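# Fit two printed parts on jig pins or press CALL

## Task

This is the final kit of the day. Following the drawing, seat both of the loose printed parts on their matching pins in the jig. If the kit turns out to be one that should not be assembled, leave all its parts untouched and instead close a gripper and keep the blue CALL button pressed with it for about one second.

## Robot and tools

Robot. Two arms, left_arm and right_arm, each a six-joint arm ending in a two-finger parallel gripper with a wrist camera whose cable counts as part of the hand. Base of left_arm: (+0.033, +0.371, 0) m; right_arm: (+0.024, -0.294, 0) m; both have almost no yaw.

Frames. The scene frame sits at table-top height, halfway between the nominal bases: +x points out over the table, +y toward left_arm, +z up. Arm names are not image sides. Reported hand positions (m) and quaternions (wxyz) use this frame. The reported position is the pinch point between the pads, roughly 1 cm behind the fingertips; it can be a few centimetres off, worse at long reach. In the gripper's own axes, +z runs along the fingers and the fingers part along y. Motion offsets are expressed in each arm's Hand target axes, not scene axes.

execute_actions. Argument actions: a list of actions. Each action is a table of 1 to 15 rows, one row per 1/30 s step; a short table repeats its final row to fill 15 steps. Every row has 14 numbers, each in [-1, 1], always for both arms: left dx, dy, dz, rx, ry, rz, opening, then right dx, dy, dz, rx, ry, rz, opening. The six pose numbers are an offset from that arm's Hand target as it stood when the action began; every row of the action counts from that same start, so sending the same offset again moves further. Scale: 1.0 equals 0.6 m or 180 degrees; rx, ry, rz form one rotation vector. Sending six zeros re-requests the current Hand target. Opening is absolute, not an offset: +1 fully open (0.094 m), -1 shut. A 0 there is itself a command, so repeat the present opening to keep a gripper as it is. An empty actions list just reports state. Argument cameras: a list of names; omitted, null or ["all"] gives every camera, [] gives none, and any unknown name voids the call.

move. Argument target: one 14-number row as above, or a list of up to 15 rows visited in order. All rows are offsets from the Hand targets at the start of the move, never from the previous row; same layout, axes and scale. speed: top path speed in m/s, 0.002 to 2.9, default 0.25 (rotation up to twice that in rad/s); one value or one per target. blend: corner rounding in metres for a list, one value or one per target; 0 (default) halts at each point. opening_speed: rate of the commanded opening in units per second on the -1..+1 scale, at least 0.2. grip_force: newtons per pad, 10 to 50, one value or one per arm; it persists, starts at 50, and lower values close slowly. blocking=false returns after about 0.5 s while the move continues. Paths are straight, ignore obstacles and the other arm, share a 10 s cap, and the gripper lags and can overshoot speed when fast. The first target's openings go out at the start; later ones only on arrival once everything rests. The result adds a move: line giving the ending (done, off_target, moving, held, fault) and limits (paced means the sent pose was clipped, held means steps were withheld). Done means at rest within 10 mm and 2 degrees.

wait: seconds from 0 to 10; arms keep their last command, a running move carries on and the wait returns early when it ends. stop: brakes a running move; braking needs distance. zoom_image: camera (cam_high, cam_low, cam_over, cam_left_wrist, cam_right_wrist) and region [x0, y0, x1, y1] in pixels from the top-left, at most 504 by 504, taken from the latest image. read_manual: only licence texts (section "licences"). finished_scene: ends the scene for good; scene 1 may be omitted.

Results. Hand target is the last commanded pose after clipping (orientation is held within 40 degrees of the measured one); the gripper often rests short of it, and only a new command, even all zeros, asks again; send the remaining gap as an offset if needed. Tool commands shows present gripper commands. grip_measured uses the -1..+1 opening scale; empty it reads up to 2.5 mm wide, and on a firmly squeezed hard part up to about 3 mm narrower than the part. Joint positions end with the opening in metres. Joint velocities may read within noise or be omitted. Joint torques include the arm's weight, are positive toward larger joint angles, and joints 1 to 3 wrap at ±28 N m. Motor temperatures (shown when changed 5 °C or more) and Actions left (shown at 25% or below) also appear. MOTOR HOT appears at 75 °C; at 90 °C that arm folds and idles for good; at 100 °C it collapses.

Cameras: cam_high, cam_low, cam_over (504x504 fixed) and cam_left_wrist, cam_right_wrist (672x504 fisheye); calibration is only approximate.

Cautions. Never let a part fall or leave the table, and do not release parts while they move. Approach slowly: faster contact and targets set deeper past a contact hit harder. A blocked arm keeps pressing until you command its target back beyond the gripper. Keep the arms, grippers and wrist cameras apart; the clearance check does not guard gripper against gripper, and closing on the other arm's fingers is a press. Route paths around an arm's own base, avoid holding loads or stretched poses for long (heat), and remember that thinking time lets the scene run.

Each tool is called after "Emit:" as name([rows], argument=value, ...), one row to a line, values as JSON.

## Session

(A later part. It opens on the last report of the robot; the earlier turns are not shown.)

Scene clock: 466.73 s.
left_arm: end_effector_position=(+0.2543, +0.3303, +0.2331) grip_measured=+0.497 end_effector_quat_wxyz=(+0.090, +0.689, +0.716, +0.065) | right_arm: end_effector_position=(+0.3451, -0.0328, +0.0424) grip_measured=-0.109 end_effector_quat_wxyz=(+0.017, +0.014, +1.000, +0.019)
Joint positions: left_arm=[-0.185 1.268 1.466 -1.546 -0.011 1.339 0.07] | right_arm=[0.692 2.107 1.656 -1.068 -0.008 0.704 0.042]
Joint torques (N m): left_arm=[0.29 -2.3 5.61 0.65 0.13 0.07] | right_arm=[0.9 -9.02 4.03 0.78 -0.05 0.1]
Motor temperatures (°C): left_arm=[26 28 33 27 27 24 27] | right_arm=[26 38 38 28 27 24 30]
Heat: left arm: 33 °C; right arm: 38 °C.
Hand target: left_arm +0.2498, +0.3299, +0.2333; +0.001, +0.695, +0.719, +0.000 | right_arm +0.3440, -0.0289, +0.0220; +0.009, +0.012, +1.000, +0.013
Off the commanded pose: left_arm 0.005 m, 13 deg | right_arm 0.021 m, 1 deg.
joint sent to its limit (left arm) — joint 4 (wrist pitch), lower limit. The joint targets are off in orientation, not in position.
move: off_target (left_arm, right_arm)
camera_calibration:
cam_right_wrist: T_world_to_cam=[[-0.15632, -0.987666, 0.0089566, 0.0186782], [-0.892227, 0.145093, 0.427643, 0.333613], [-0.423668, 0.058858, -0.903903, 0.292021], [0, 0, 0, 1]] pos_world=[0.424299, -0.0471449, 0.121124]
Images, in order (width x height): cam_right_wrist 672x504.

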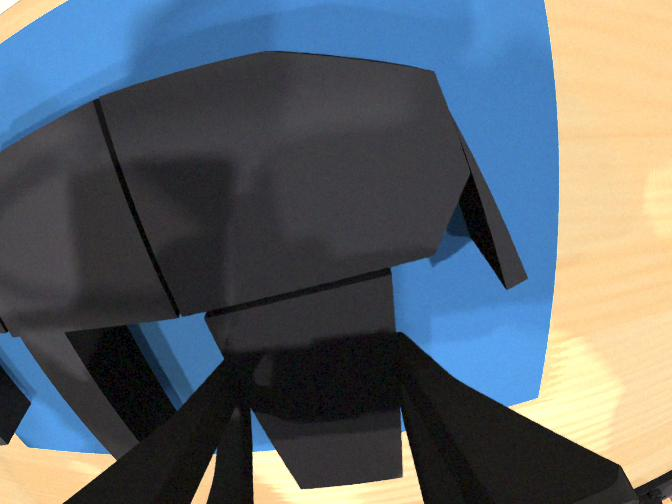

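Emit:
move([
  [0,0,0,0,0,0,0.5,0,0,-0.02,0,0,0,-0.3],
  [0,0,0,0,0,0,0.5,0,-0.0195,-0.02,0,0,0,-0.3],
  [0,0,0,0,0,0,0.5,0,-0.0195,0.0,0,0,0,-0.3],
], speed=0.03, cameras=["cam_right_wrist"])

Emit:
zoom_image(camera="cam_right_wrist", region=[150, 200, 430, 400])

Scene clock: 471.07 s.
left_arm: end_effector_position=(+0.2543, +0.3303, +0.2331) grip_measured=+0.497 end_effector_quat_wxyz=(+0.090, +0.689, +0.716, +0.065) | right_arm: end_effector_position=(+0.3461, -0.0353, +0.0405) grip_measured=-0.109 end_effector_quat_wxyz=(+0.018, +0.015, +0.999, +0.023)
Joint positions: left_arm=[-0.185 1.268 1.466 -1.546 -0.011 1.339 0.07] | right_arm=[0.684 2.099 1.635 -1.049 -0.013 0.698 0.042]
Joint torques (N m): left_arm=[0.25 -2.35 5.59 0.64 0.12 0.06] | right_arm=[-0.35 -10.67 2.32 0.78 -0.06 -0.12]
Heat: left arm: 33 °C; right arm: 38 °C.
Hand target: left_arm +0.2498, +0.3299, +0.2333; +0.001, +0.695, +0.719, +0.000 | right_arm +0.3436, -0.0407, +0.0216; +0.008, +0.012, +1.000, +0.012
Off the commanded pose: left_arm 0.005 m, 13 deg | right_arm 0.020 m, 2 deg.
joint sent to its limit (left arm) — joint 4 (wrist pitch), lower limit. The joint targets are off in orientation, not in position.
move: off_target (left_arm, right_arm)
camera_calibration:
cam_right_wrist: T_world_to_cam=[[-0.158372, -0.987379, 0.00108508, 0.0173635], [-0.892889, 0.143685, 0.426737, 0.335805], [-0.421507, 0.0666143, -0.904375, 0.29041], [0, 0, 0, 1]] pos_world=[0.424996, -0.0504511, 0.11932]
Images, in order (width x height): cam_right_wrist 672x504.

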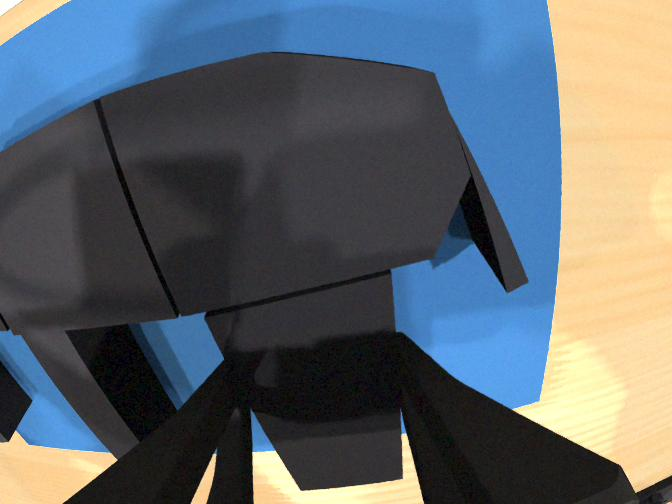

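Scaled by 1.800 from the camera's 672x504 image, which has a finer 960x720 frame.

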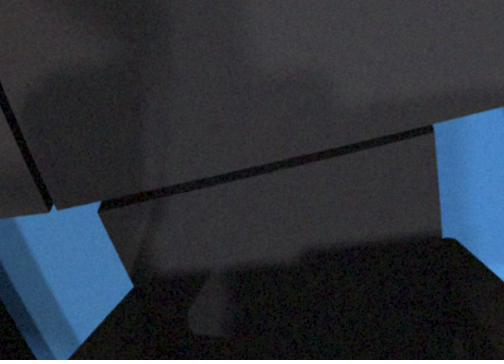

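Emit:
execute_actions(actions=[], cameras=["cam_high"])

Emit:
zoom_image(camera="cam_high", region=[255, 310, 315, 350])

Scene clock: 472.73 s.
left_arm: end_effector_position=(+0.2543, +0.3303, +0.2331) grip_measured=+0.497 end_effector_quat_wxyz=(+0.090, +0.689, +0.716, +0.065) | right_arm: end_effector_position=(+0.3461, -0.0353, +0.0406) grip_measured=-0.109 end_effector_quat_wxyz=(+0.018, +0.015, +0.999, +0.023)
Joint positions: left_arm=[-0.185 1.268 1.466 -1.546 -0.011 1.339 0.07] | right_arm=[0.684 2.099 1.635 -1.049 -0.013 0.698 0.042]
Joint velocities: within noise
Joint torques (N m): left_arm=[0.35 -2.21 5.63 0.66 0.14 0.07] | right_arm=[-0.4 -10.65 2.44 0.83 -0.06 -0.08]
Motor temperatures (°C): left_arm=[26 28 33 27 27 24 27] | right_arm=[26 39 38 28 27 24 30]
Heat: left arm: 33 °C; right arm: 39 °C.
Hand target: left_arm +0.2498, +0.3299, +0.2333; +0.001, +0.695, +0.719, +0.000 | right_arm +0.3436, -0.0407, +0.0217; +0.009, +0.012, +1.000, +0.012
Tool commands: left_gripper/opening=+0.5 right_gripper/opening=-0.3
Off the commanded pose: left_arm 0.005 m, 13 deg | right_arm 0.020 m, 2 deg.
Images, in order (width x height): cam_high 504x504.

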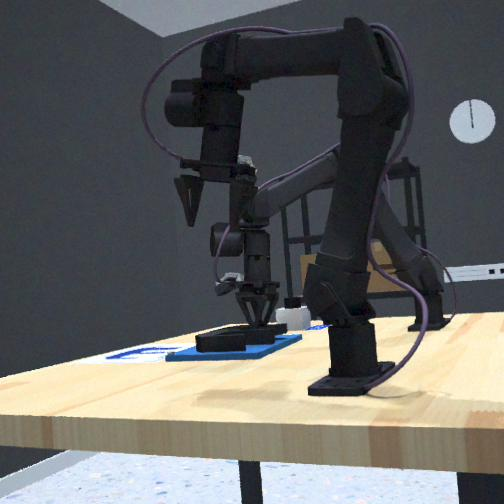

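Scaled by 8.400 from the camera's 504x504 image, which has a finer 720x720 frame.

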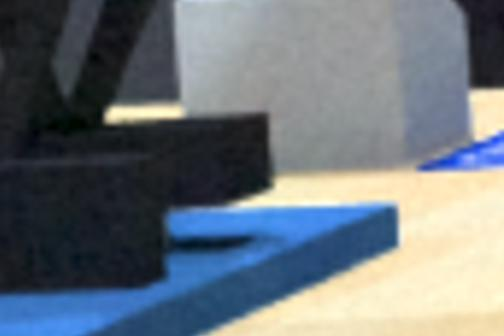

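Emit:
move([
  [0,0,0,0,0,0,0.5,0,0.009,-0.02,0,0,0,-0.3],
  [0,0,0,0,0,0,0.5,0,0.009,-0.02,0,0,0,-0.02],
], speed=0.03, opening_speed=0.4, cameras=["cam_right_wrist","cam_high"])

Emit:
zoom_image(camera="cam_right_wrist", region=[150, 200, 430, 400])

Emit:
zoom_image(camera="cam_high", region=[255, 310, 315, 350])

Scene clock: 482.23 s.
left_arm: end_effector_position=(+0.2543, +0.3303, +0.2331) grip_measured=+0.497 end_effector_quat_wxyz=(+0.090, +0.689, +0.716, +0.065) | right_arm: end_effector_position=(+0.3458, -0.0348, +0.0419) grip_measured=-0.022 end_effector_quat_wxyz=(+0.018, +0.014, +0.999, +0.023)
Joint positions: left_arm=[-0.185 1.268 1.466 -1.546 -0.011 1.339 0.07] | right_arm=[0.685 2.099 1.64 -1.055 -0.013 0.698 0.046]
Joint torques (N m): left_arm=[0.38 -2.32 5.59 0.65 0.13 0.04] | right_arm=[0.4 -10.48 5.76 0.4 0.09 0]
Heat: left arm: 33 °C; right arm: 40 °C.
Hand target: left_arm +0.2498, +0.3299, +0.2333; +0.001, +0.695, +0.719, +0.000 | right_arm +0.3435, -0.0355, +0.0338; +0.009, +0.012, +1.000, +0.013
Off the commanded pose: left_arm 0.005 m, 13 deg | right_arm 0.008 m, 2 deg.
joint sent to its limit (left arm) — joint 4 (wrist pitch), lower limit. The joint targets are off in orientation, not in position.
move: off_target (left_arm)
camera_calibration:
cam_right_wrist: T_world_to_cam=[[-0.157203, -0.987566, 0.000831721, 0.0174473], [-0.892716, 0.142464, 0.427507, 0.334717], [-0.422309, 0.0664628, -0.904012, 0.291841], [0, 0, 0, 1]] pos_world=[0.424797, -0.0498515, 0.12072]
Images, in order (width x height): cam_high 504x504, cam_right_wrist 672x504.

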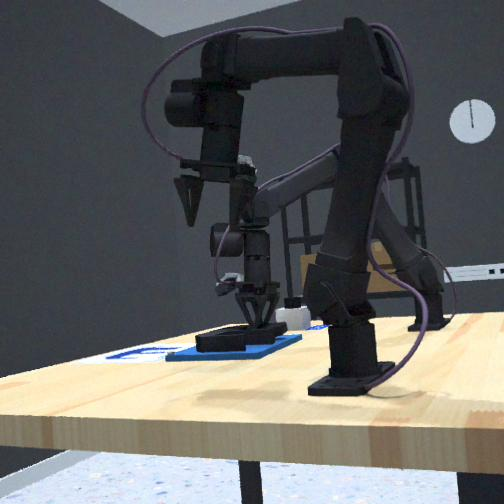

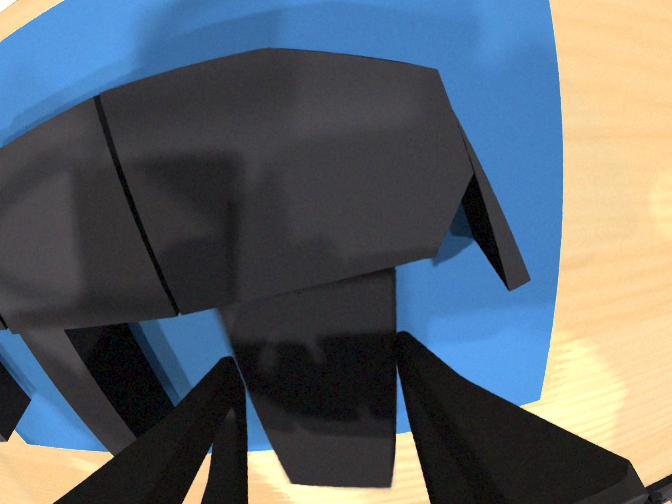

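Scaled by 1.800 from the camera's 672x504 image, which has a finer 960x720 frame.

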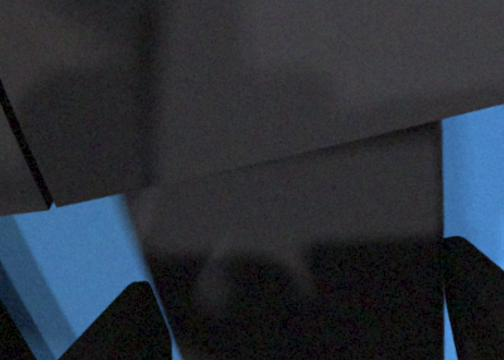

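Scaled by 8.400 from the camera's 504x504 image, which has a finer 720x720 frame.

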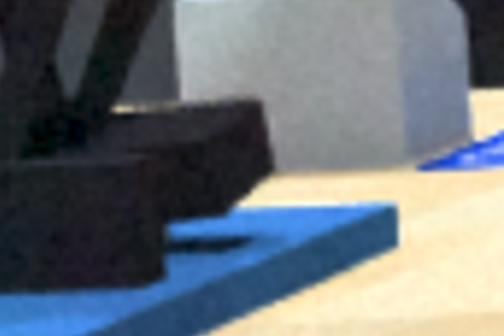

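Emit:
move(target=[0,0,0,0,0,0,0.5,0,0,-0.002,0,0,0,-0.3], speed=0.03, opening_speed=0.4, cameras=["cam_right_wrist","cam_high"])

Emit:
zoom_image(camera="cam_right_wrist", region=[150, 200, 430, 400])

Emit:
zoom_image(camera="cam_high", region=[255, 310, 315, 350])

Scene clock: 487.53 s.
left_arm: end_effector_position=(+0.2543, +0.3303, +0.2331) grip_measured=+0.497 end_effector_quat_wxyz=(+0.090, +0.689, +0.716, +0.065) | right_arm: end_effector_position=(+0.3444, -0.0358, +0.0418) grip_measured=-0.295 end_effector_quat_wxyz=(+0.015, +0.014, +1.000, +0.021)
Joint positions: left_arm=[-0.185 1.268 1.466 -1.546 -0.011 1.339 0.07] | right_arm=[0.685 2.099 1.64 -1.062 -0.013 0.698 0.033]
Joint torques (N m): left_arm=[0.31 -2.35 5.6 0.63 0.13 0.05] | right_arm=[0.28 -10.74 6.06 0.36 0.01 -0.05]
Heat: left arm: 33 °C; right arm: 41 °C.
Hand target: left_arm +0.2498, +0.3299, +0.2333; +0.001, +0.695, +0.719, +0.000 | right_arm +0.3434, -0.0355, +0.0350; +0.008, +0.012, +1.000, +0.013
Off the commanded pose: left_arm 0.005 m, 13 deg | right_arm 0.007 m, 1 deg.
joint sent to its limit (left arm) — joint 4 (wrist pitch), lower limit. The joint targets are off in orientation, not in position.
move: off_target (left_arm)
camera_calibration:
cam_right_wrist: T_world_to_cam=[[-0.157111, -0.987563, 0.00586842, 0.0159591], [-0.890428, 0.144223, 0.431669, 0.332759], [-0.427147, 0.0625946, -0.902013, 0.292631], [0, 0, 0, 1]] pos_world=[0.423801, -0.050548, 0.120222]
Images, in order (width x height): cam_high 504x504, cam_right_wrist 672x504.

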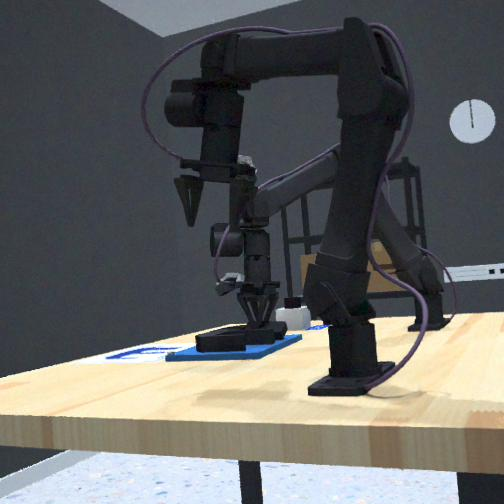

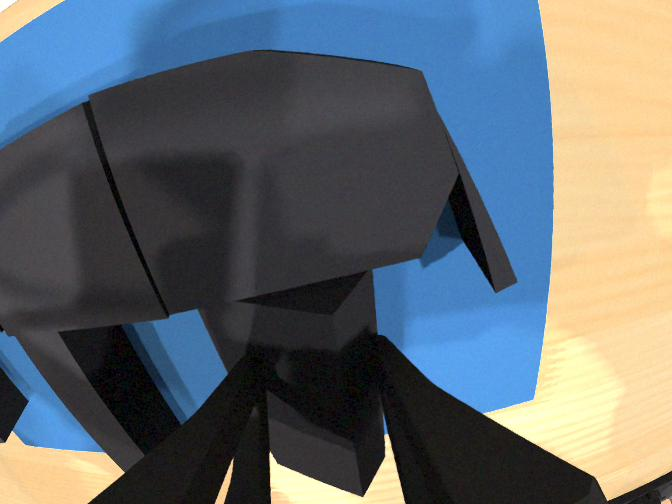

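Scaled by 1.800 from the camera's 672x504 image, which has a finer 960x720 frame.

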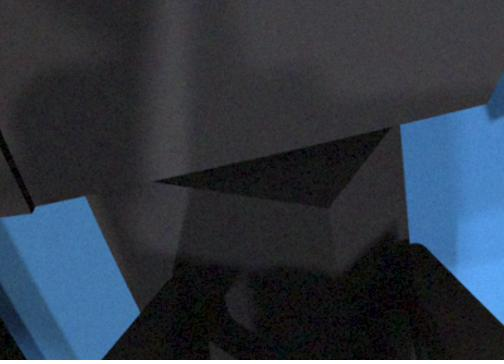

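Scaled by 8.400 from the camera's 504x504 image, which has a finer 720x720 frame.

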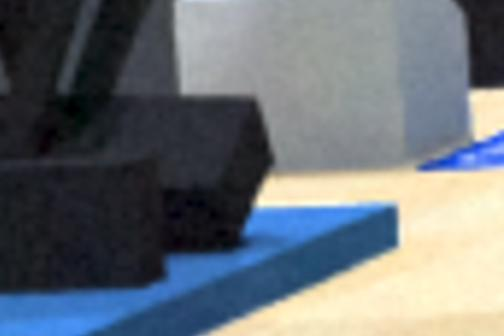

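Emit:
move([
  [0,0,0,0,0,0,0.5,0.004,0,-0.1,0,0,0,-0.3],
  [0,0,0,0,0,0,0.5,0.24,-0.02,-0.1,0,0,0,-0.3],
], speed=[0.06,0.15], blend=0.01, cameras=["cam_right_wrist","cam_over"])

Emit:
zoom_image(camera="cam_right_wrist", region=[150, 200, 500, 500])

Scene clock: 492.63 s.
left_arm: end_effector_position=(+0.2543, +0.3303, +0.2331) grip_measured=+0.497 end_effector_quat_wxyz=(+0.090, +0.689, +0.716, +0.065) | right_arm: end_effector_position=(+0.1972, -0.0432, +0.0896) grip_measured=-0.298 end_effector_quat_wxyz=(-0.002, +0.009, +1.000, +0.009)
Joint positions: left_arm=[-0.185 1.268 1.466 -1.546 -0.011 1.339 0.07] | right_arm=[0.97 1.696 1.295 -1.158 -0.013 0.972 0.033]
Joint torques (N m): left_arm=[0.36 -2.25 5.7 0.66 0.13 0.06] | right_arm=[-0.02 -10.74 4.29 0.48 0.07 0.07]
Heat: left arm: 33 °C; right arm: 41 °C.
Hand target: left_arm +0.2498, +0.3299, +0.2333; +0.001, +0.695, +0.719, +0.000 | right_arm +0.1983, -0.0455, +0.0923; +0.009, +0.012, +1.000, +0.012
Off the commanded pose: left_arm 0.005 m, 13 deg | right_arm 0.004 m, 1 deg.
joint sent to its limit (left arm) — joint 4 (wrist pitch), lower limit. The joint targets are off in orientation, not in position.
move: off_target (left_arm)
camera_calibration:
cam_right_wrist: T_world_to_cam=[[-0.145109, -0.988783, 0.0353889, -0.0198329], [-0.876894, 0.14509, 0.458265, 0.177088], [-0.458259, 0.0354661, -0.888111, 0.276974], [0, 0, 0, 1]] pos_world=[0.279335, -0.0551274, 0.165532]
Images, in order (width x height): cam_over 504x504, cam_right_wrist 672x504.

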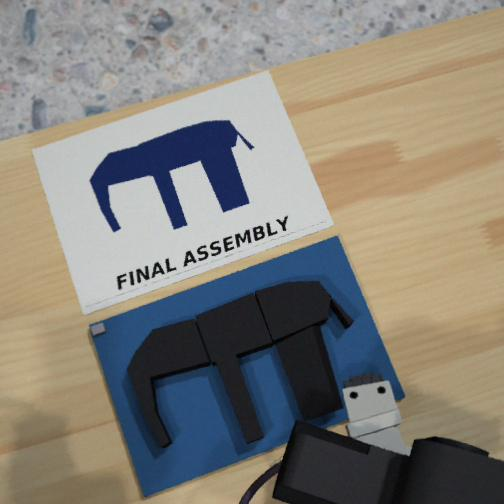

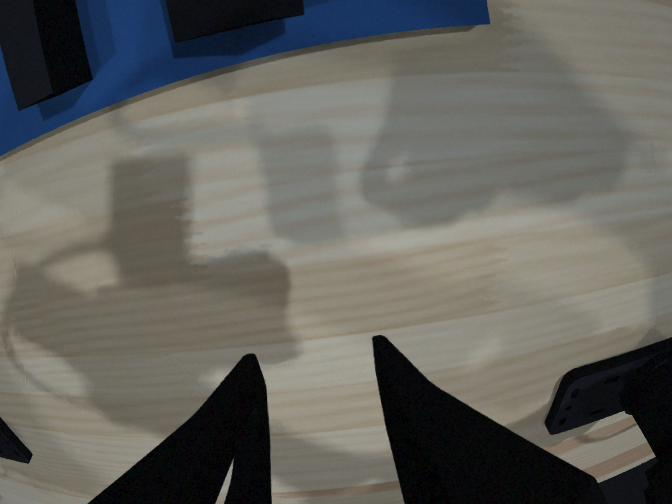

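Scaled by 1.440 from the camera's 672x504 image, which has a finer 960x720 frame.

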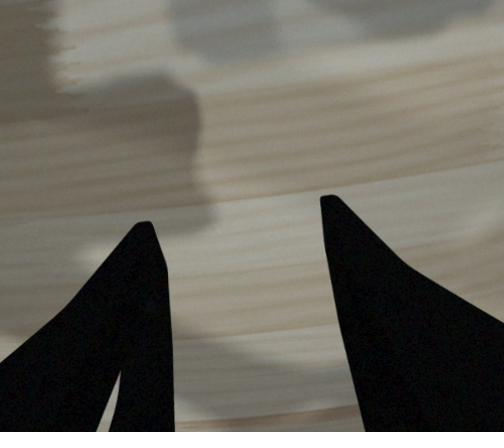

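Emit:
zoom_image(camera="cam_over", region=[90, 240, 410, 500])

Emit:
execute_actions(actions=[], cameras=["cam_high","cam_low"])

Emit:
zoom_image(camera="cam_high", region=[195, 300, 315, 370])

Scaled by 1.575 from the camera's 504x504 image, which has a finer 720x720 frame.

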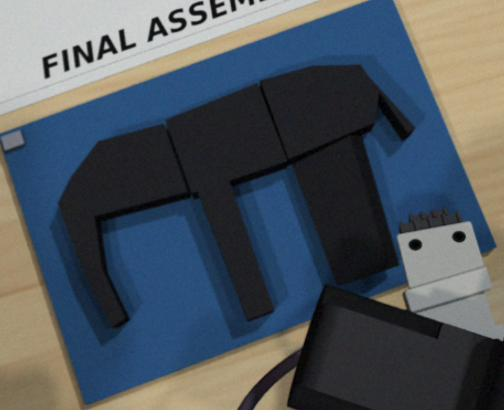

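Scene clock: 494.03 s.
left_arm: end_effector_position=(+0.2543, +0.3303, +0.2331) grip_measured=+0.497 end_effector_quat_wxyz=(+0.090, +0.689, +0.716, +0.065) | right_arm: end_effector_position=(+0.1972, -0.0432, +0.0896) grip_measured=-0.298 end_effector_quat_wxyz=(-0.002, +0.009, +1.000, +0.009)
Joint positions: left_arm=[-0.185 1.268 1.466 -1.546 -0.011 1.339 0.07] | right_arm=[0.97 1.696 1.295 -1.158 -0.013 0.973 0.033]
Joint velocities: within noise
Joint torques (N m): left_arm=[0.38 -2.35 5.68 0.65 0.12 0.07] | right_arm=[-0.03 -10.77 3.84 0.46 0.14 0.07]
Motor temperatures (°C): left_arm=[26 28 33 27 27 24 27] | right_arm=[26 41 38 28 27 24 29]
Heat: left arm: 33 °C; right arm: 41 °C.
Hand target: left_arm +0.2498, +0.3299, +0.2333; +0.001, +0.695, +0.719, +0.000 | right_arm +0.1982, -0.0456, +0.0923; +0.008, +0.012, +1.000, +0.012
Tool commands: left_gripper/opening=+0.5 right_gripper/opening=-0.3
Off the commanded pose: left_arm 0.005 m, 13 deg | right_arm 0.004 m, 1 deg.
Images, in order (width x height): cam_high 504x504, cam_low 504x504.

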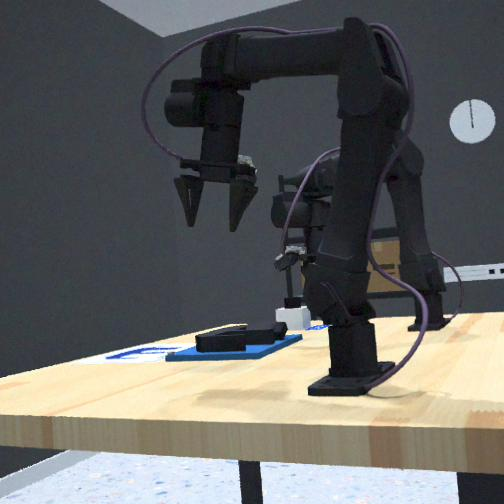

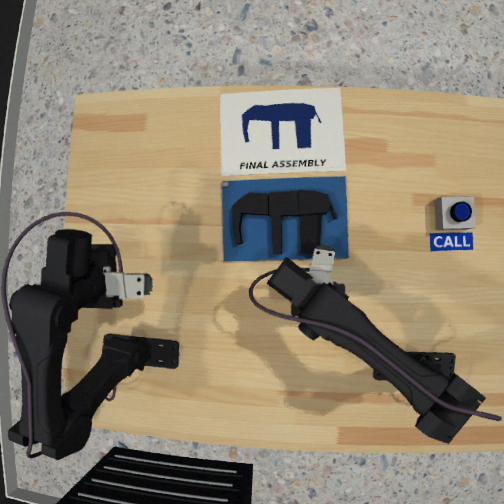

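Scaled by 4.200 from the camera's 504x504 image, which has a finer 720x720 frame.

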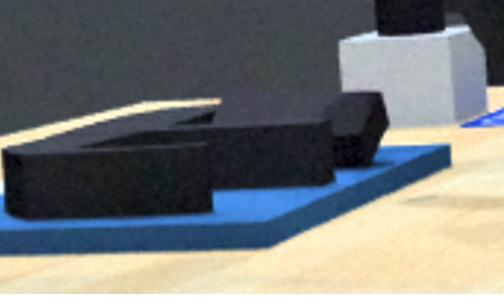

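Emit:
move(target=[0,0,0,0,0,0,0.5,-0.14,0.015,-0.06,0,0,0,0.6], speed=0.2, cameras=["cam_right_wrist"])

Emit:
zoom_image(camera="cam_right_wrist", region=[130, 20, 450, 260])

Scene clock: 502.20 s.
left_arm: end_effector_position=(+0.2543, +0.3303, +0.2331) grip_measured=+0.497 end_effector_quat_wxyz=(+0.090, +0.689, +0.716, +0.065) | right_arm: end_effector_position=(+0.2803, -0.0400, +0.1325) grip_measured=+0.598 end_effector_quat_wxyz=(+0.013, +0.016, +1.000, +0.022)
Joint positions: left_arm=[-0.185 1.268 1.466 -1.546 -0.011 1.339 0.07] | right_arm=[0.787 1.867 1.673 -1.328 -0.012 0.804 0.075]
Joint torques (N m): left_arm=[0.39 -2.4 5.6 0.65 0.12 0.04] | right_arm=[0.12 -8.46 6.94 0.27 0.03 -0.07]
Heat: left arm: 33 °C; right arm: 41 °C.
Hand target: left_arm +0.2498, +0.3299, +0.2333; +0.001, +0.695, +0.719, +0.000 | right_arm +0.2818, -0.0395, +0.1299; +0.009, +0.012, +1.000, +0.012
Off the commanded pose: left_arm 0.005 m, 13 deg | right_arm 0.003 m, 1 deg.
joint sent to its limit (left arm) — joint 4 (wrist pitch), lower limit. The joint targets are off in orientation, not in position.
move: off_target (left_arm)
camera_calibration:
cam_right_wrist: T_world_to_cam=[[-0.160782, -0.986975, 0.00547582, 0.0024135], [-0.887759, 0.147039, 0.436192, 0.235952], [-0.431316, 0.0652706, -0.899837, 0.348346], [0, 0, 0, 1]] pos_world=[0.360104, -0.055049, 0.210521]
Images, in order (width x height): cam_right_wrist 672x504.

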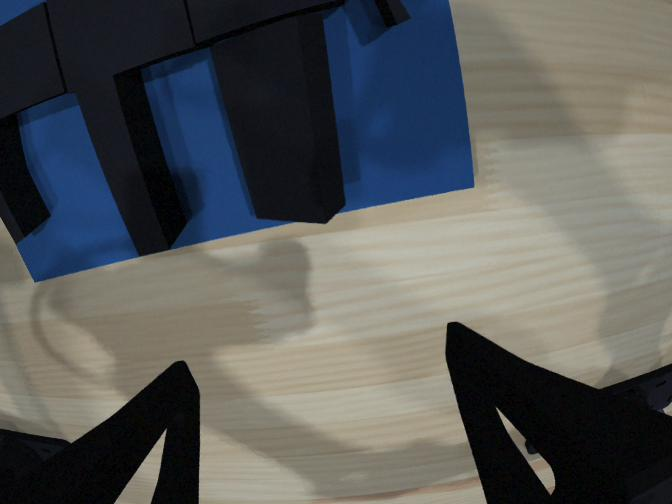

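Scaled by 1.575 from the camera's 672x504 image, which has a finer 960x720 frame.

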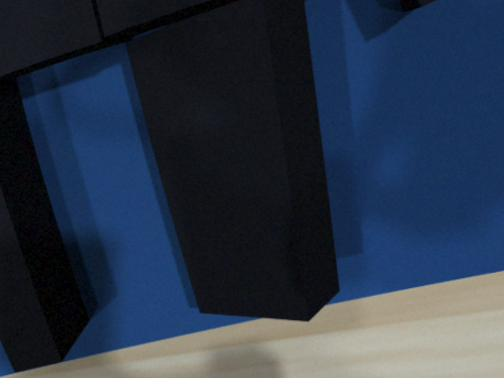

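Emit:
move(target=[0,0,0,0,0,0,0.5,-0.0975,0.012,0.06,0,0,0,-0.6], speed=0.15, cameras=["cam_right_wrist","cam_high"])

Emit:
zoom_image(camera="cam_right_wrist", region=[150, 200, 450, 460])

Scene clock: 515.97 s.
left_arm: end_effector_position=(+0.2543, +0.3303, +0.2331) grip_measured=+0.497 end_effector_quat_wxyz=(+0.090, +0.689, +0.716, +0.065) | right_arm: end_effector_position=(+0.3361, -0.0362, +0.0981) grip_measured=-0.598 end_effector_quat_wxyz=(+0.006, +0.016, +1.000, +0.013)
Joint positions: left_arm=[-0.185 1.268 1.466 -1.546 -0.011 1.339 0.07] | right_arm=[0.697 2.07 1.823 -1.298 -0.012 0.714 0.019]
Joint torques (N m): left_arm=[0.42 -2.28 5.65 0.65 0.14 0.06] | right_arm=[0.24 -10.44 6.89 0.38 -0.05 -0.06]
Heat: left arm: 33 °C; right arm: 40 °C.
Hand target: left_arm +0.2498, +0.3299, +0.2333; +0.001, +0.695, +0.719, +0.000 | right_arm +0.3411, -0.0329, +0.0950; +0.008, +0.012, +1.000, +0.012
Off the commanded pose: left_arm 0.005 m, 13 deg | right_arm 0.007 m, 1 deg.
joint sent to its limit (left arm) — joint 4 (wrist pitch), lower limit. The joint targets are off in orientation, not in position.
move: off_target (left_arm)
camera_calibration:
cam_right_wrist: T_world_to_cam=[[-0.159951, -0.986822, 0.0244511, 0.0131246], [-0.881676, 0.15396, 0.446032, 0.297115], [-0.443919, 0.0497853, -0.894683, 0.344337], [0, 0, 0, 1]] pos_world=[0.416916, -0.049935, 0.175229]
Images, in order (width x height): cam_high 504x504, cam_right_wrist 672x504.

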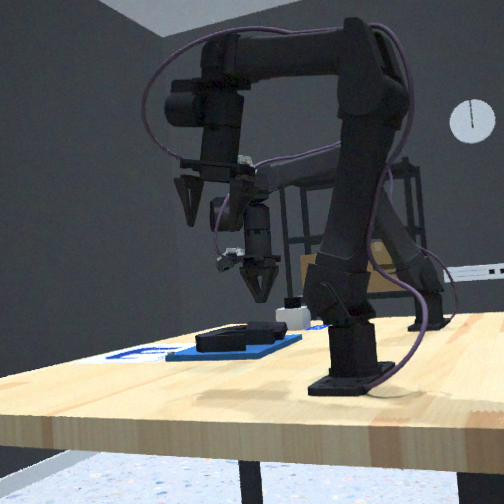

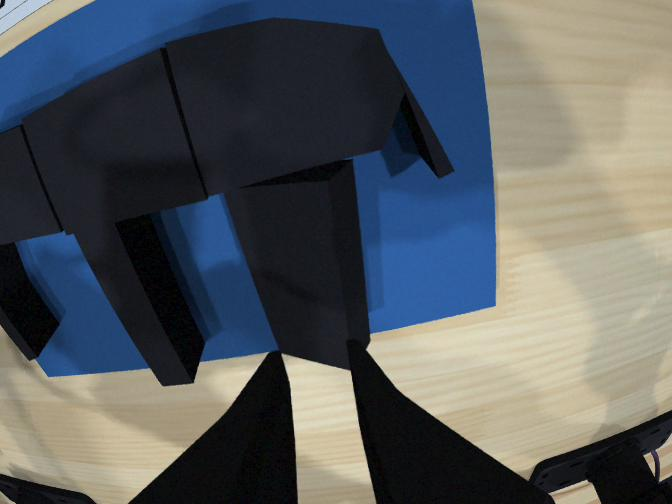

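Scaled by 1.680 from the camera's 672x504 image, which has a finer 960x720 frame.

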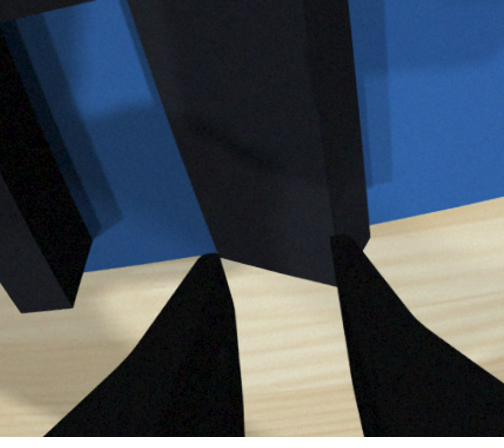

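Emit:
execute_actions(actions=[], cameras=["cam_high","cam_right_wrist"])

Scene clock: 524.57 s.
left_arm: end_effector_position=(+0.2543, +0.3303, +0.2331) grip_measured=+0.497 end_effector_quat_wxyz=(+0.090, +0.689, +0.716, +0.065) | right_arm: end_effector_position=(+0.3361, -0.0362, +0.0981) grip_measured=-0.598 end_effector_quat_wxyz=(+0.006, +0.016, +1.000, +0.013)
Joint positions: left_arm=[-0.185 1.268 1.466 -1.546 -0.011 1.339 0.07] | right_arm=[0.697 2.07 1.823 -1.298 -0.012 0.713 0.019]
Joint velocities: within noise
Joint torques (N m): left_arm=[0.39 -2.35 5.63 0.63 0.11 0.04] | right_arm=[0.1 -10.56 7.01 0.39 -0.01 -0.04]
Motor temperatures (°C): left_arm=[26 28 33 27 27 24 27] | right_arm=[26 40 41 27 27 24 29]
Heat: left arm: 33 °C; right arm: 41 °C.
Hand target: left_arm +0.2498, +0.3299, +0.2333; +0.001, +0.695, +0.719, +0.000 | right_arm +0.3411, -0.0329, +0.0950; +0.008, +0.012, +1.000, +0.012
Tool commands: left_gripper/opening=+0.5 right_gripper/opening=-0.6
Off the commanded pose: left_arm 0.005 m, 13 deg | right_arm 0.007 m, 0 deg.
camera_calibration:
cam_right_wrist: T_world_to_cam=[[-0.159152, -0.986951, 0.0244531, 0.0128835], [-0.881829, 0.15325, 0.445974, 0.297138], [-0.443902, 0.0494142, -0.894712, 0.344311], [0, 0, 0, 1]] pos_world=[0.416916, -0.0498349, 0.175229]
Images, in order (width x height): cam_high 504x504, cam_right_wrist 672x504.

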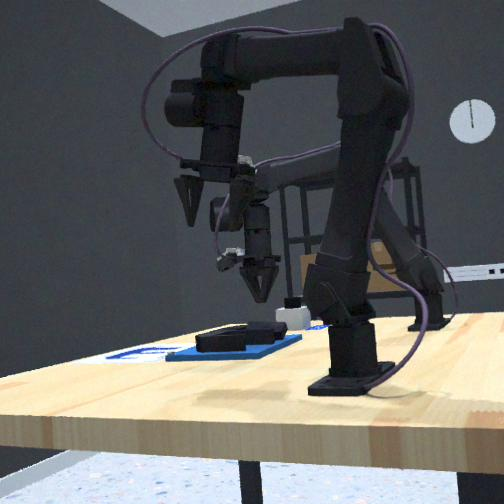

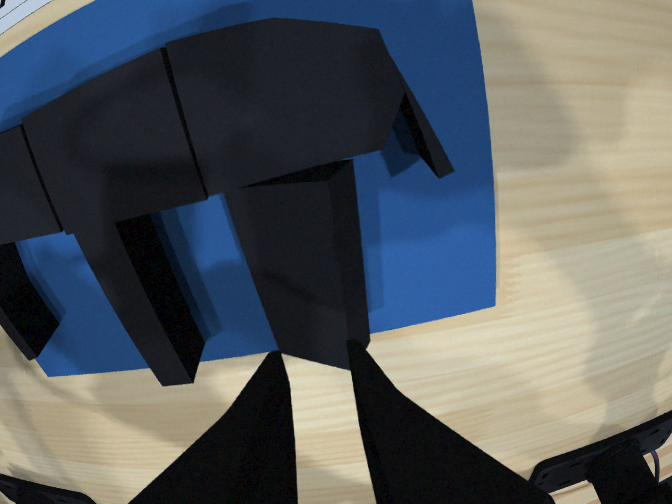

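Emit:
move(target=[0,0,0,0,0,0,0.5,-0.005,0,0.07,0,0,0,-0.6], speed=0.04, cameras=["cam_high","cam_right_wrist"])

Scene clock: 527.30 s.
left_arm: end_effector_position=(+0.2543, +0.3303, +0.2331) grip_measured=+0.497 end_effector_quat_wxyz=(+0.090, +0.689, +0.716, +0.065) | right_arm: end_effector_position=(+0.3448, -0.0291, +0.0669) grip_measured=-0.598 end_effector_quat_wxyz=(+0.018, +0.014, +0.999, +0.023)
Joint positions: left_arm=[-0.185 1.268 1.466 -1.546 -0.011 1.339 0.07] | right_arm=[0.697 2.094 1.734 -1.155 -0.012 0.709 0.019]
Joint torques (N m): left_arm=[0.38 -2.26 5.61 0.66 0.12 0.04] | right_arm=[-0.23 -10.52 4.34 0.55 -0.01 -0.07]
Heat: left arm: 33 °C; right arm: 41 °C.
Hand target: left_arm +0.2498, +0.3299, +0.2333; +0.001, +0.695, +0.719, +0.000 | right_arm +0.3448, -0.0320, +0.0531; +0.008, +0.012, +1.000, +0.012
Off the commanded pose: left_arm 0.005 m, 13 deg | right_arm 0.014 m, 2 deg.
joint sent to its limit (left arm) — joint 4 (wrist pitch), lower limit. The joint targets are off in orientation, not in position.
move: off_target (left_arm, right_arm)
camera_calibration:
cam_right_wrist: T_world_to_cam=[[-0.155668, -0.987807, 0.00213704, 0.0222617], [-0.892663, 0.1416, 0.427905, 0.32231], [-0.42299, 0.0647035, -0.903821, 0.313763], [0, 0, 0, 1]] pos_world=[0.423898, -0.0439505, 0.145621]
Images, in order (width x height): cam_high 504x504, cam_right_wrist 672x504.

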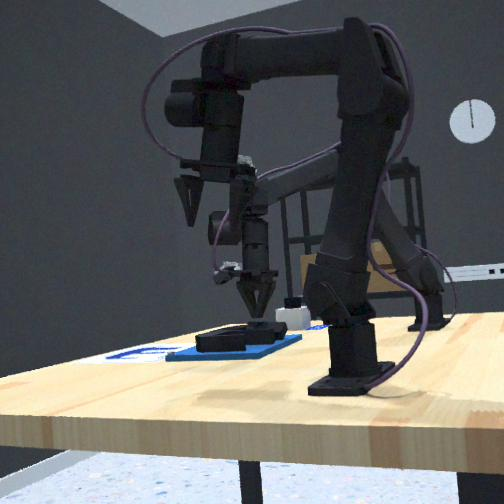

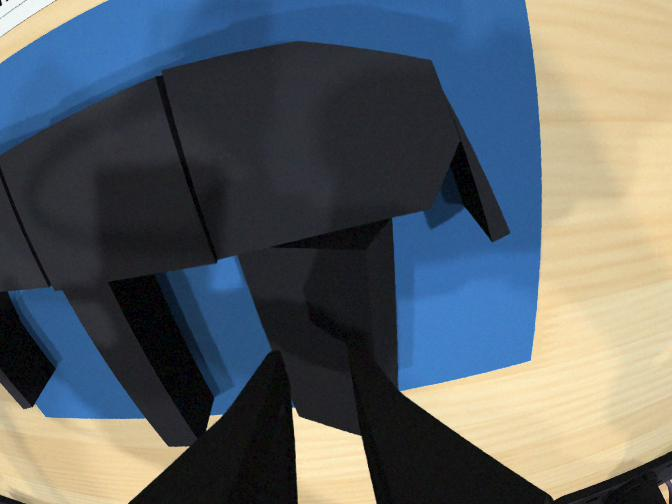

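Emit:
move([
  [0,0,0,0,0,0,0.5,0.002,-0.014,0.0,0,0,0,-0.6],
  [0,0,0,0,0,0,0.5,0.003,-0.014,0.022,0,0,0,-0.6],
], speed=0.03, cameras=["cam_high","cam_right_wrist"])

Emit:
zoom_image(camera="cam_high", region=[195, 280, 315, 370])

Scene clock: 530.73 s.
left_arm: end_effector_position=(+0.2543, +0.3303, +0.2331) grip_measured=+0.497 end_effector_quat_wxyz=(+0.090, +0.689, +0.716, +0.065) | right_arm: end_effector_position=(+0.3413, -0.0393, +0.0484) grip_measured=-0.598 end_effector_quat_wxyz=(+0.009, +0.014, +1.000, +0.014)
Joint positions: left_arm=[-0.185 1.268 1.466 -1.546 -0.011 1.339 0.07] | right_arm=[0.684 2.094 1.661 -1.107 -0.01 0.696 0.019]
Joint torques (N m): left_arm=[0.32 -2.35 5.59 0.65 0.15 0.05] | right_arm=[-0.46 -11.62 3.97 0.65 -0.07 -0.12]
Heat: left arm: 33 °C; right arm: 40 °C.
Hand target: left_arm +0.2498, +0.3299, +0.2333; +0.001, +0.695, +0.719, +0.000 | right_arm +0.3431, -0.0399, +0.0398; +0.009, +0.012, +1.000, +0.013
Off the commanded pose: left_arm 0.005 m, 13 deg | right_arm 0.009 m, 0 deg.
joint sent to its limit (left arm) — joint 4 (wrist pitch), lower limit. The joint targets are off in orientation, not in position.
move: off_target (left_arm)
camera_calibration:
cam_right_wrist: T_world_to_cam=[[-0.155163, -0.987632, 0.0225433, 0.0105096], [-0.884983, 0.149105, 0.441105, 0.32548], [-0.43901, 0.0484926, -0.897173, 0.300763], [0, 0, 0, 1]] pos_world=[0.421713, -0.0527357, 0.126028]
Images, in order (width x height): cam_high 504x504, cam_right_wrist 672x504.

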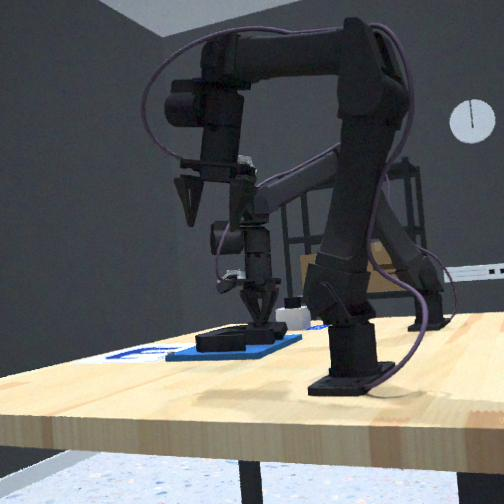

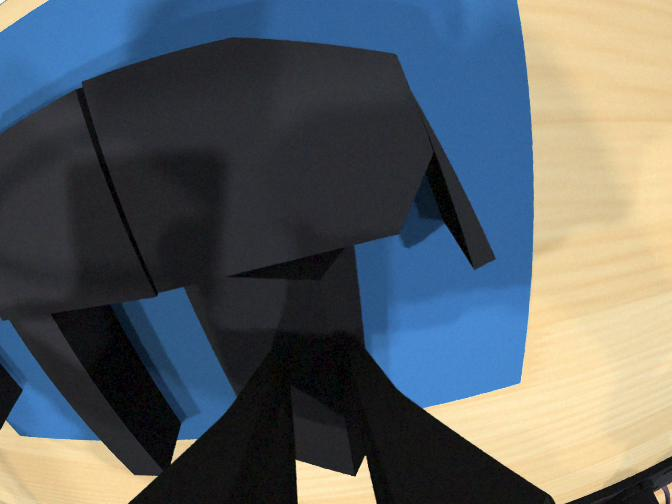

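Scaled by 4.200 from the camera's 504x504 image, which has a finer 720x720 frame.

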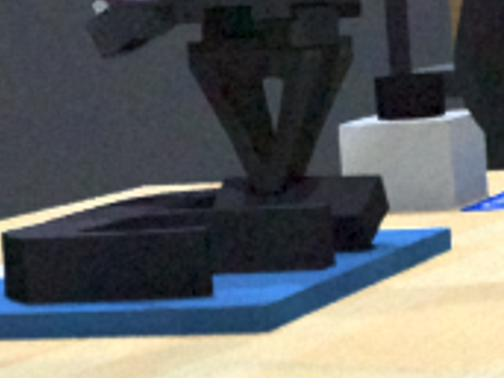

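Emit:
zoom_image(camera="cam_right_wrist", region=[150, 200, 450, 500])

Emit:
zoom_image(camera="cam_high", region=[255, 310, 315, 350])

Scaled by 1.680 from the camera's 672x504 image, which has a finer 960x720 frame.

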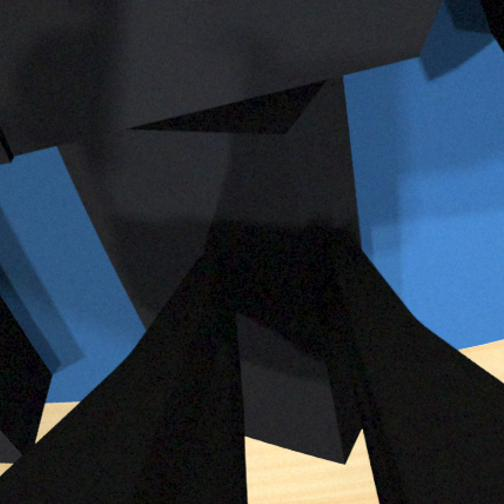

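Scaled by 8.400 from the camera's 504x504 image, which has a finer 720x720 frame.

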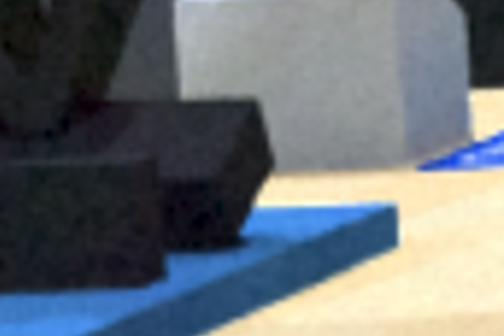

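Emit:
move([
  [0,0,0,0,0,0,0.5,0.0,0,-0.035,0,0,0,-0.6],
  [0,0,0,0,0,0,0.5,0.0,0.013,-0.028,0,0,0,-0.6],
  [0,0,0,0,0,0,0.5,0.0,0.013,-0.008,0,0,0,-0.6],
], speed=0.04, cameras=["cam_high","cam_right_wrist"])

Emit:
zoom_image(camera="cam_high", region=[255, 310, 315, 350])

Scene clock: 538.03 s.
left_arm: end_effector_position=(+0.2543, +0.3303, +0.2331) grip_measured=+0.497 end_effector_quat_wxyz=(+0.090, +0.689, +0.716, +0.065) | right_arm: end_effector_position=(+0.3459, -0.0318, +0.0587) grip_measured=-0.598 end_effector_quat_wxyz=(+0.019, +0.011, +1.000, +0.022)
Joint positions: left_arm=[-0.185 1.268 1.466 -1.546 -0.011 1.339 0.07] | right_arm=[0.692 2.094 1.701 -1.121 -0.01 0.699 0.019]
Joint torques (N m): left_arm=[0.32 -2.29 5.64 0.64 0.12 0.05] | right_arm=[0.46 -10.62 4.37 0.54 -0.04 0.09]
Heat: left arm: 33 °C; right arm: 41 °C.
Hand target: left_arm +0.2498, +0.3299, +0.2333; +0.001, +0.695, +0.719, +0.000 | right_arm +0.3431, -0.0323, +0.0447; +0.008, +0.012, +1.000, +0.012
Off the commanded pose: left_arm 0.005 m, 13 deg | right_arm 0.014 m, 2 deg.
joint sent to its limit (left arm) — joint 4 (wrist pitch), lower limit. The joint targets are off in orientation, not in position.
move: off_target (left_arm, right_arm)
camera_calibration:
cam_right_wrist: T_world_to_cam=[[-0.15137, -0.988473, 0.00285483, 0.0182912], [-0.894356, 0.138186, 0.425479, 0.327743], [-0.420969, 0.0618515, -0.904964, 0.306223], [0, 0, 0, 1]] pos_world=[0.424798, -0.0461496, 0.137621]
Images, in order (width x height): cam_high 504x504, cam_right_wrist 672x504.

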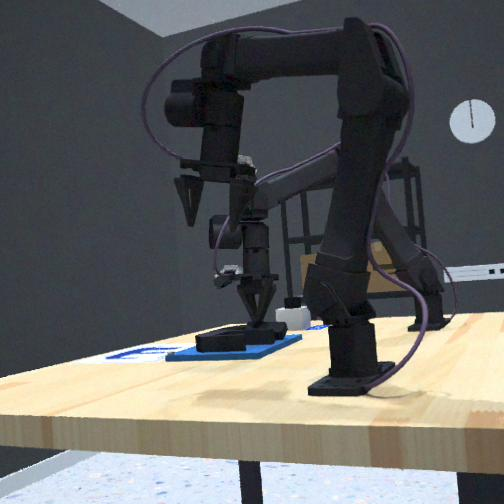

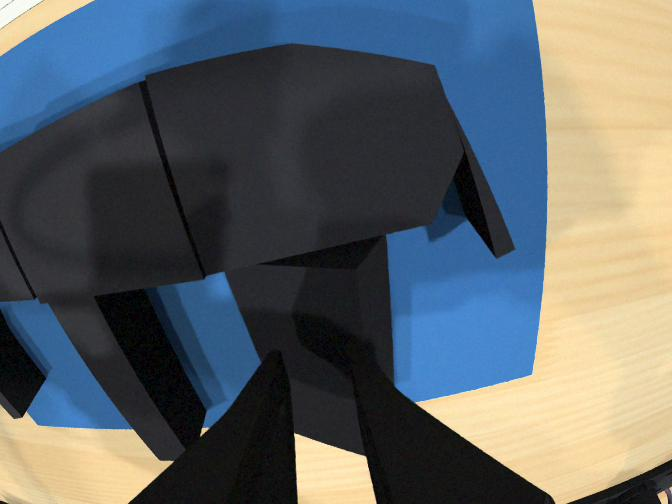

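Scaled by 8.400 from the camera's 504x504 image, which has a finer 720x720 frame.

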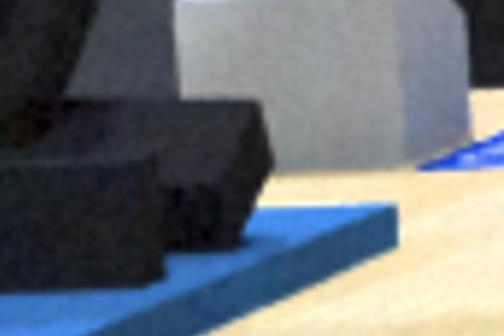

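Emit:
move([
  [0,0,0,0,0,0,0.5,0.003,-0.001,0.012,0,0,0,-0.6],
  [0,0,0,0,0,0,0.5,0.003,-0.001,0.022,0,0,0,-0.6],
], speed=0.02, cameras=["cam_high","cam_right_wrist"])

Emit:
zoom_image(camera="cam_high", region=[255, 310, 315, 350])

Scene clock: 541.63 s.
left_arm: end_effector_position=(+0.2543, +0.3303, +0.2331) grip_measured=+0.497 end_effector_quat_wxyz=(+0.090, +0.689, +0.716, +0.065) | right_arm: end_effector_position=(+0.3447, -0.0345, +0.0493) grip_measured=-0.598 end_effector_quat_wxyz=(+0.021, +0.012, +1.000, +0.017)
Joint positions: left_arm=[-0.185 1.268 1.466 -1.546 -0.011 1.339 0.07] | right_arm=[0.693 2.094 1.664 -1.087 0.001 0.701 0.019]
Joint torques (N m): left_arm=[0.35 -2.35 5.61 0.63 0.13 0.05] | right_arm=[0.61 -10.06 3.6 0.73 -0.13 0.07]
Heat: left arm: 33 °C; right arm: 41 °C.
Hand target: left_arm +0.2498, +0.3299, +0.2333; +0.001, +0.695, +0.719, +0.000 | right_arm +0.3416, -0.0324, +0.0315; +0.009, +0.012, +1.000, +0.013
Off the commanded pose: left_arm 0.005 m, 13 deg | right_arm 0.018 m, 1 deg.
joint sent to its limit (left arm) — joint 4 (wrist pitch), lower limit. The joint targets are off in orientation, not in position.
move: off_target (left_arm, right_arm)
camera_calibration:
cam_right_wrist: T_world_to_cam=[[-0.152666, -0.988188, 0.0133087, 0.0154365], [-0.895688, 0.144041, 0.420708, 0.331904], [-0.417656, 0.0523073, -0.907099, 0.296071], [0, 0, 0, 1]] pos_world=[0.423295, -0.0480404, 0.128726]
Images, in order (width x height): cam_high 504x504, cam_right_wrist 672x504.

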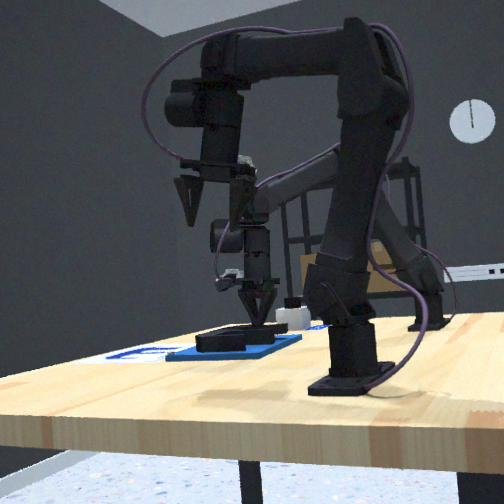

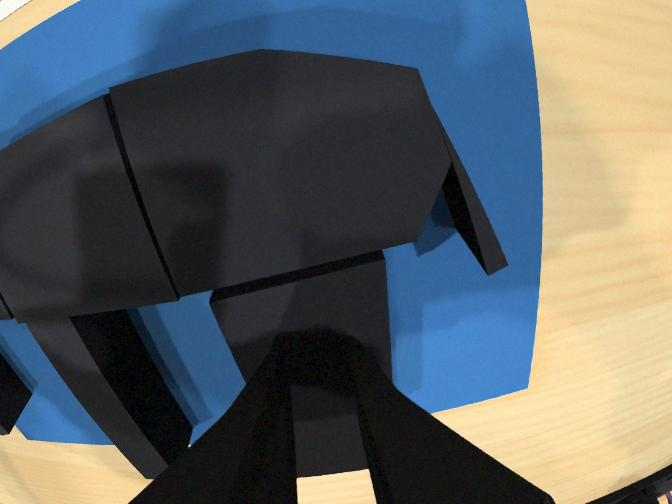

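Scaled by 8.400 from the camera's 504x504 image, which has a finer 720x720 frame.

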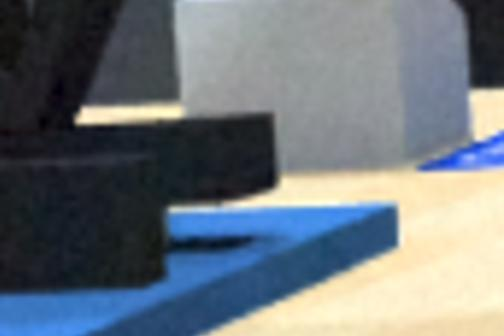

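Emit:
move(target=[0,0,0,0,0,0,0.5,0.0,0.006,0,0,0,0,-0.6], speed=0.02, cameras=["cam_right_wrist"])

Scene clock: 548.37 s.
left_arm: end_effector_position=(+0.2543, +0.3303, +0.2331) grip_measured=+0.497 end_effector_quat_wxyz=(+0.090, +0.689, +0.716, +0.065) | right_arm: end_effector_position=(+0.3445, -0.0344, +0.0493) grip_measured=-0.598 end_effector_quat_wxyz=(+0.021, +0.014, +1.000, +0.016)
Joint positions: left_arm=[-0.185 1.268 1.466 -1.546 -0.011 1.339 0.07] | right_arm=[0.694 2.094 1.664 -1.088 0.003 0.706 0.019]
Joint torques (N m): left_arm=[0.36 -2.33 5.63 0.64 0.13 0.04] | right_arm=[0.72 -9.31 4.45 0.64 -0.15 0.09]
Heat: left arm: 33 °C; right arm: 41 °C.
Hand target: left_arm +0.2498, +0.3299, +0.2333; +0.001, +0.695, +0.719, +0.000 | right_arm +0.3416, -0.0288, +0.0316; +0.009, +0.012, +1.000, +0.013
Off the commanded pose: left_arm 0.005 m, 13 deg | right_arm 0.019 m, 1 deg.
joint sent to its limit (left arm) — joint 4 (wrist pitch), lower limit. The joint targets are off in orientation, not in position.
move: off_target (left_arm, right_arm)
camera_calibration:
cam_right_wrist: T_world_to_cam=[[-0.156946, -0.987497, 0.0147297, 0.0168535], [-0.895326, 0.148561, 0.419906, 0.331787], [-0.416844, 0.0527148, -0.907448, 0.295768], [0, 0, 0, 1]] pos_world=[0.422992, -0.0482391, 0.128827]
Images, in order (width x height): cam_right_wrist 672x504.

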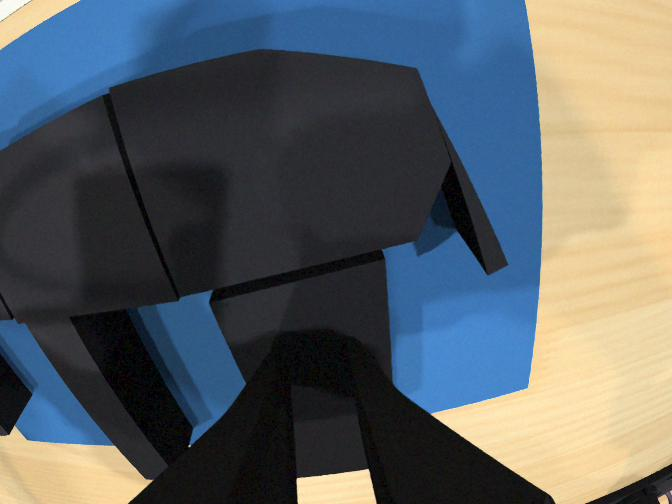

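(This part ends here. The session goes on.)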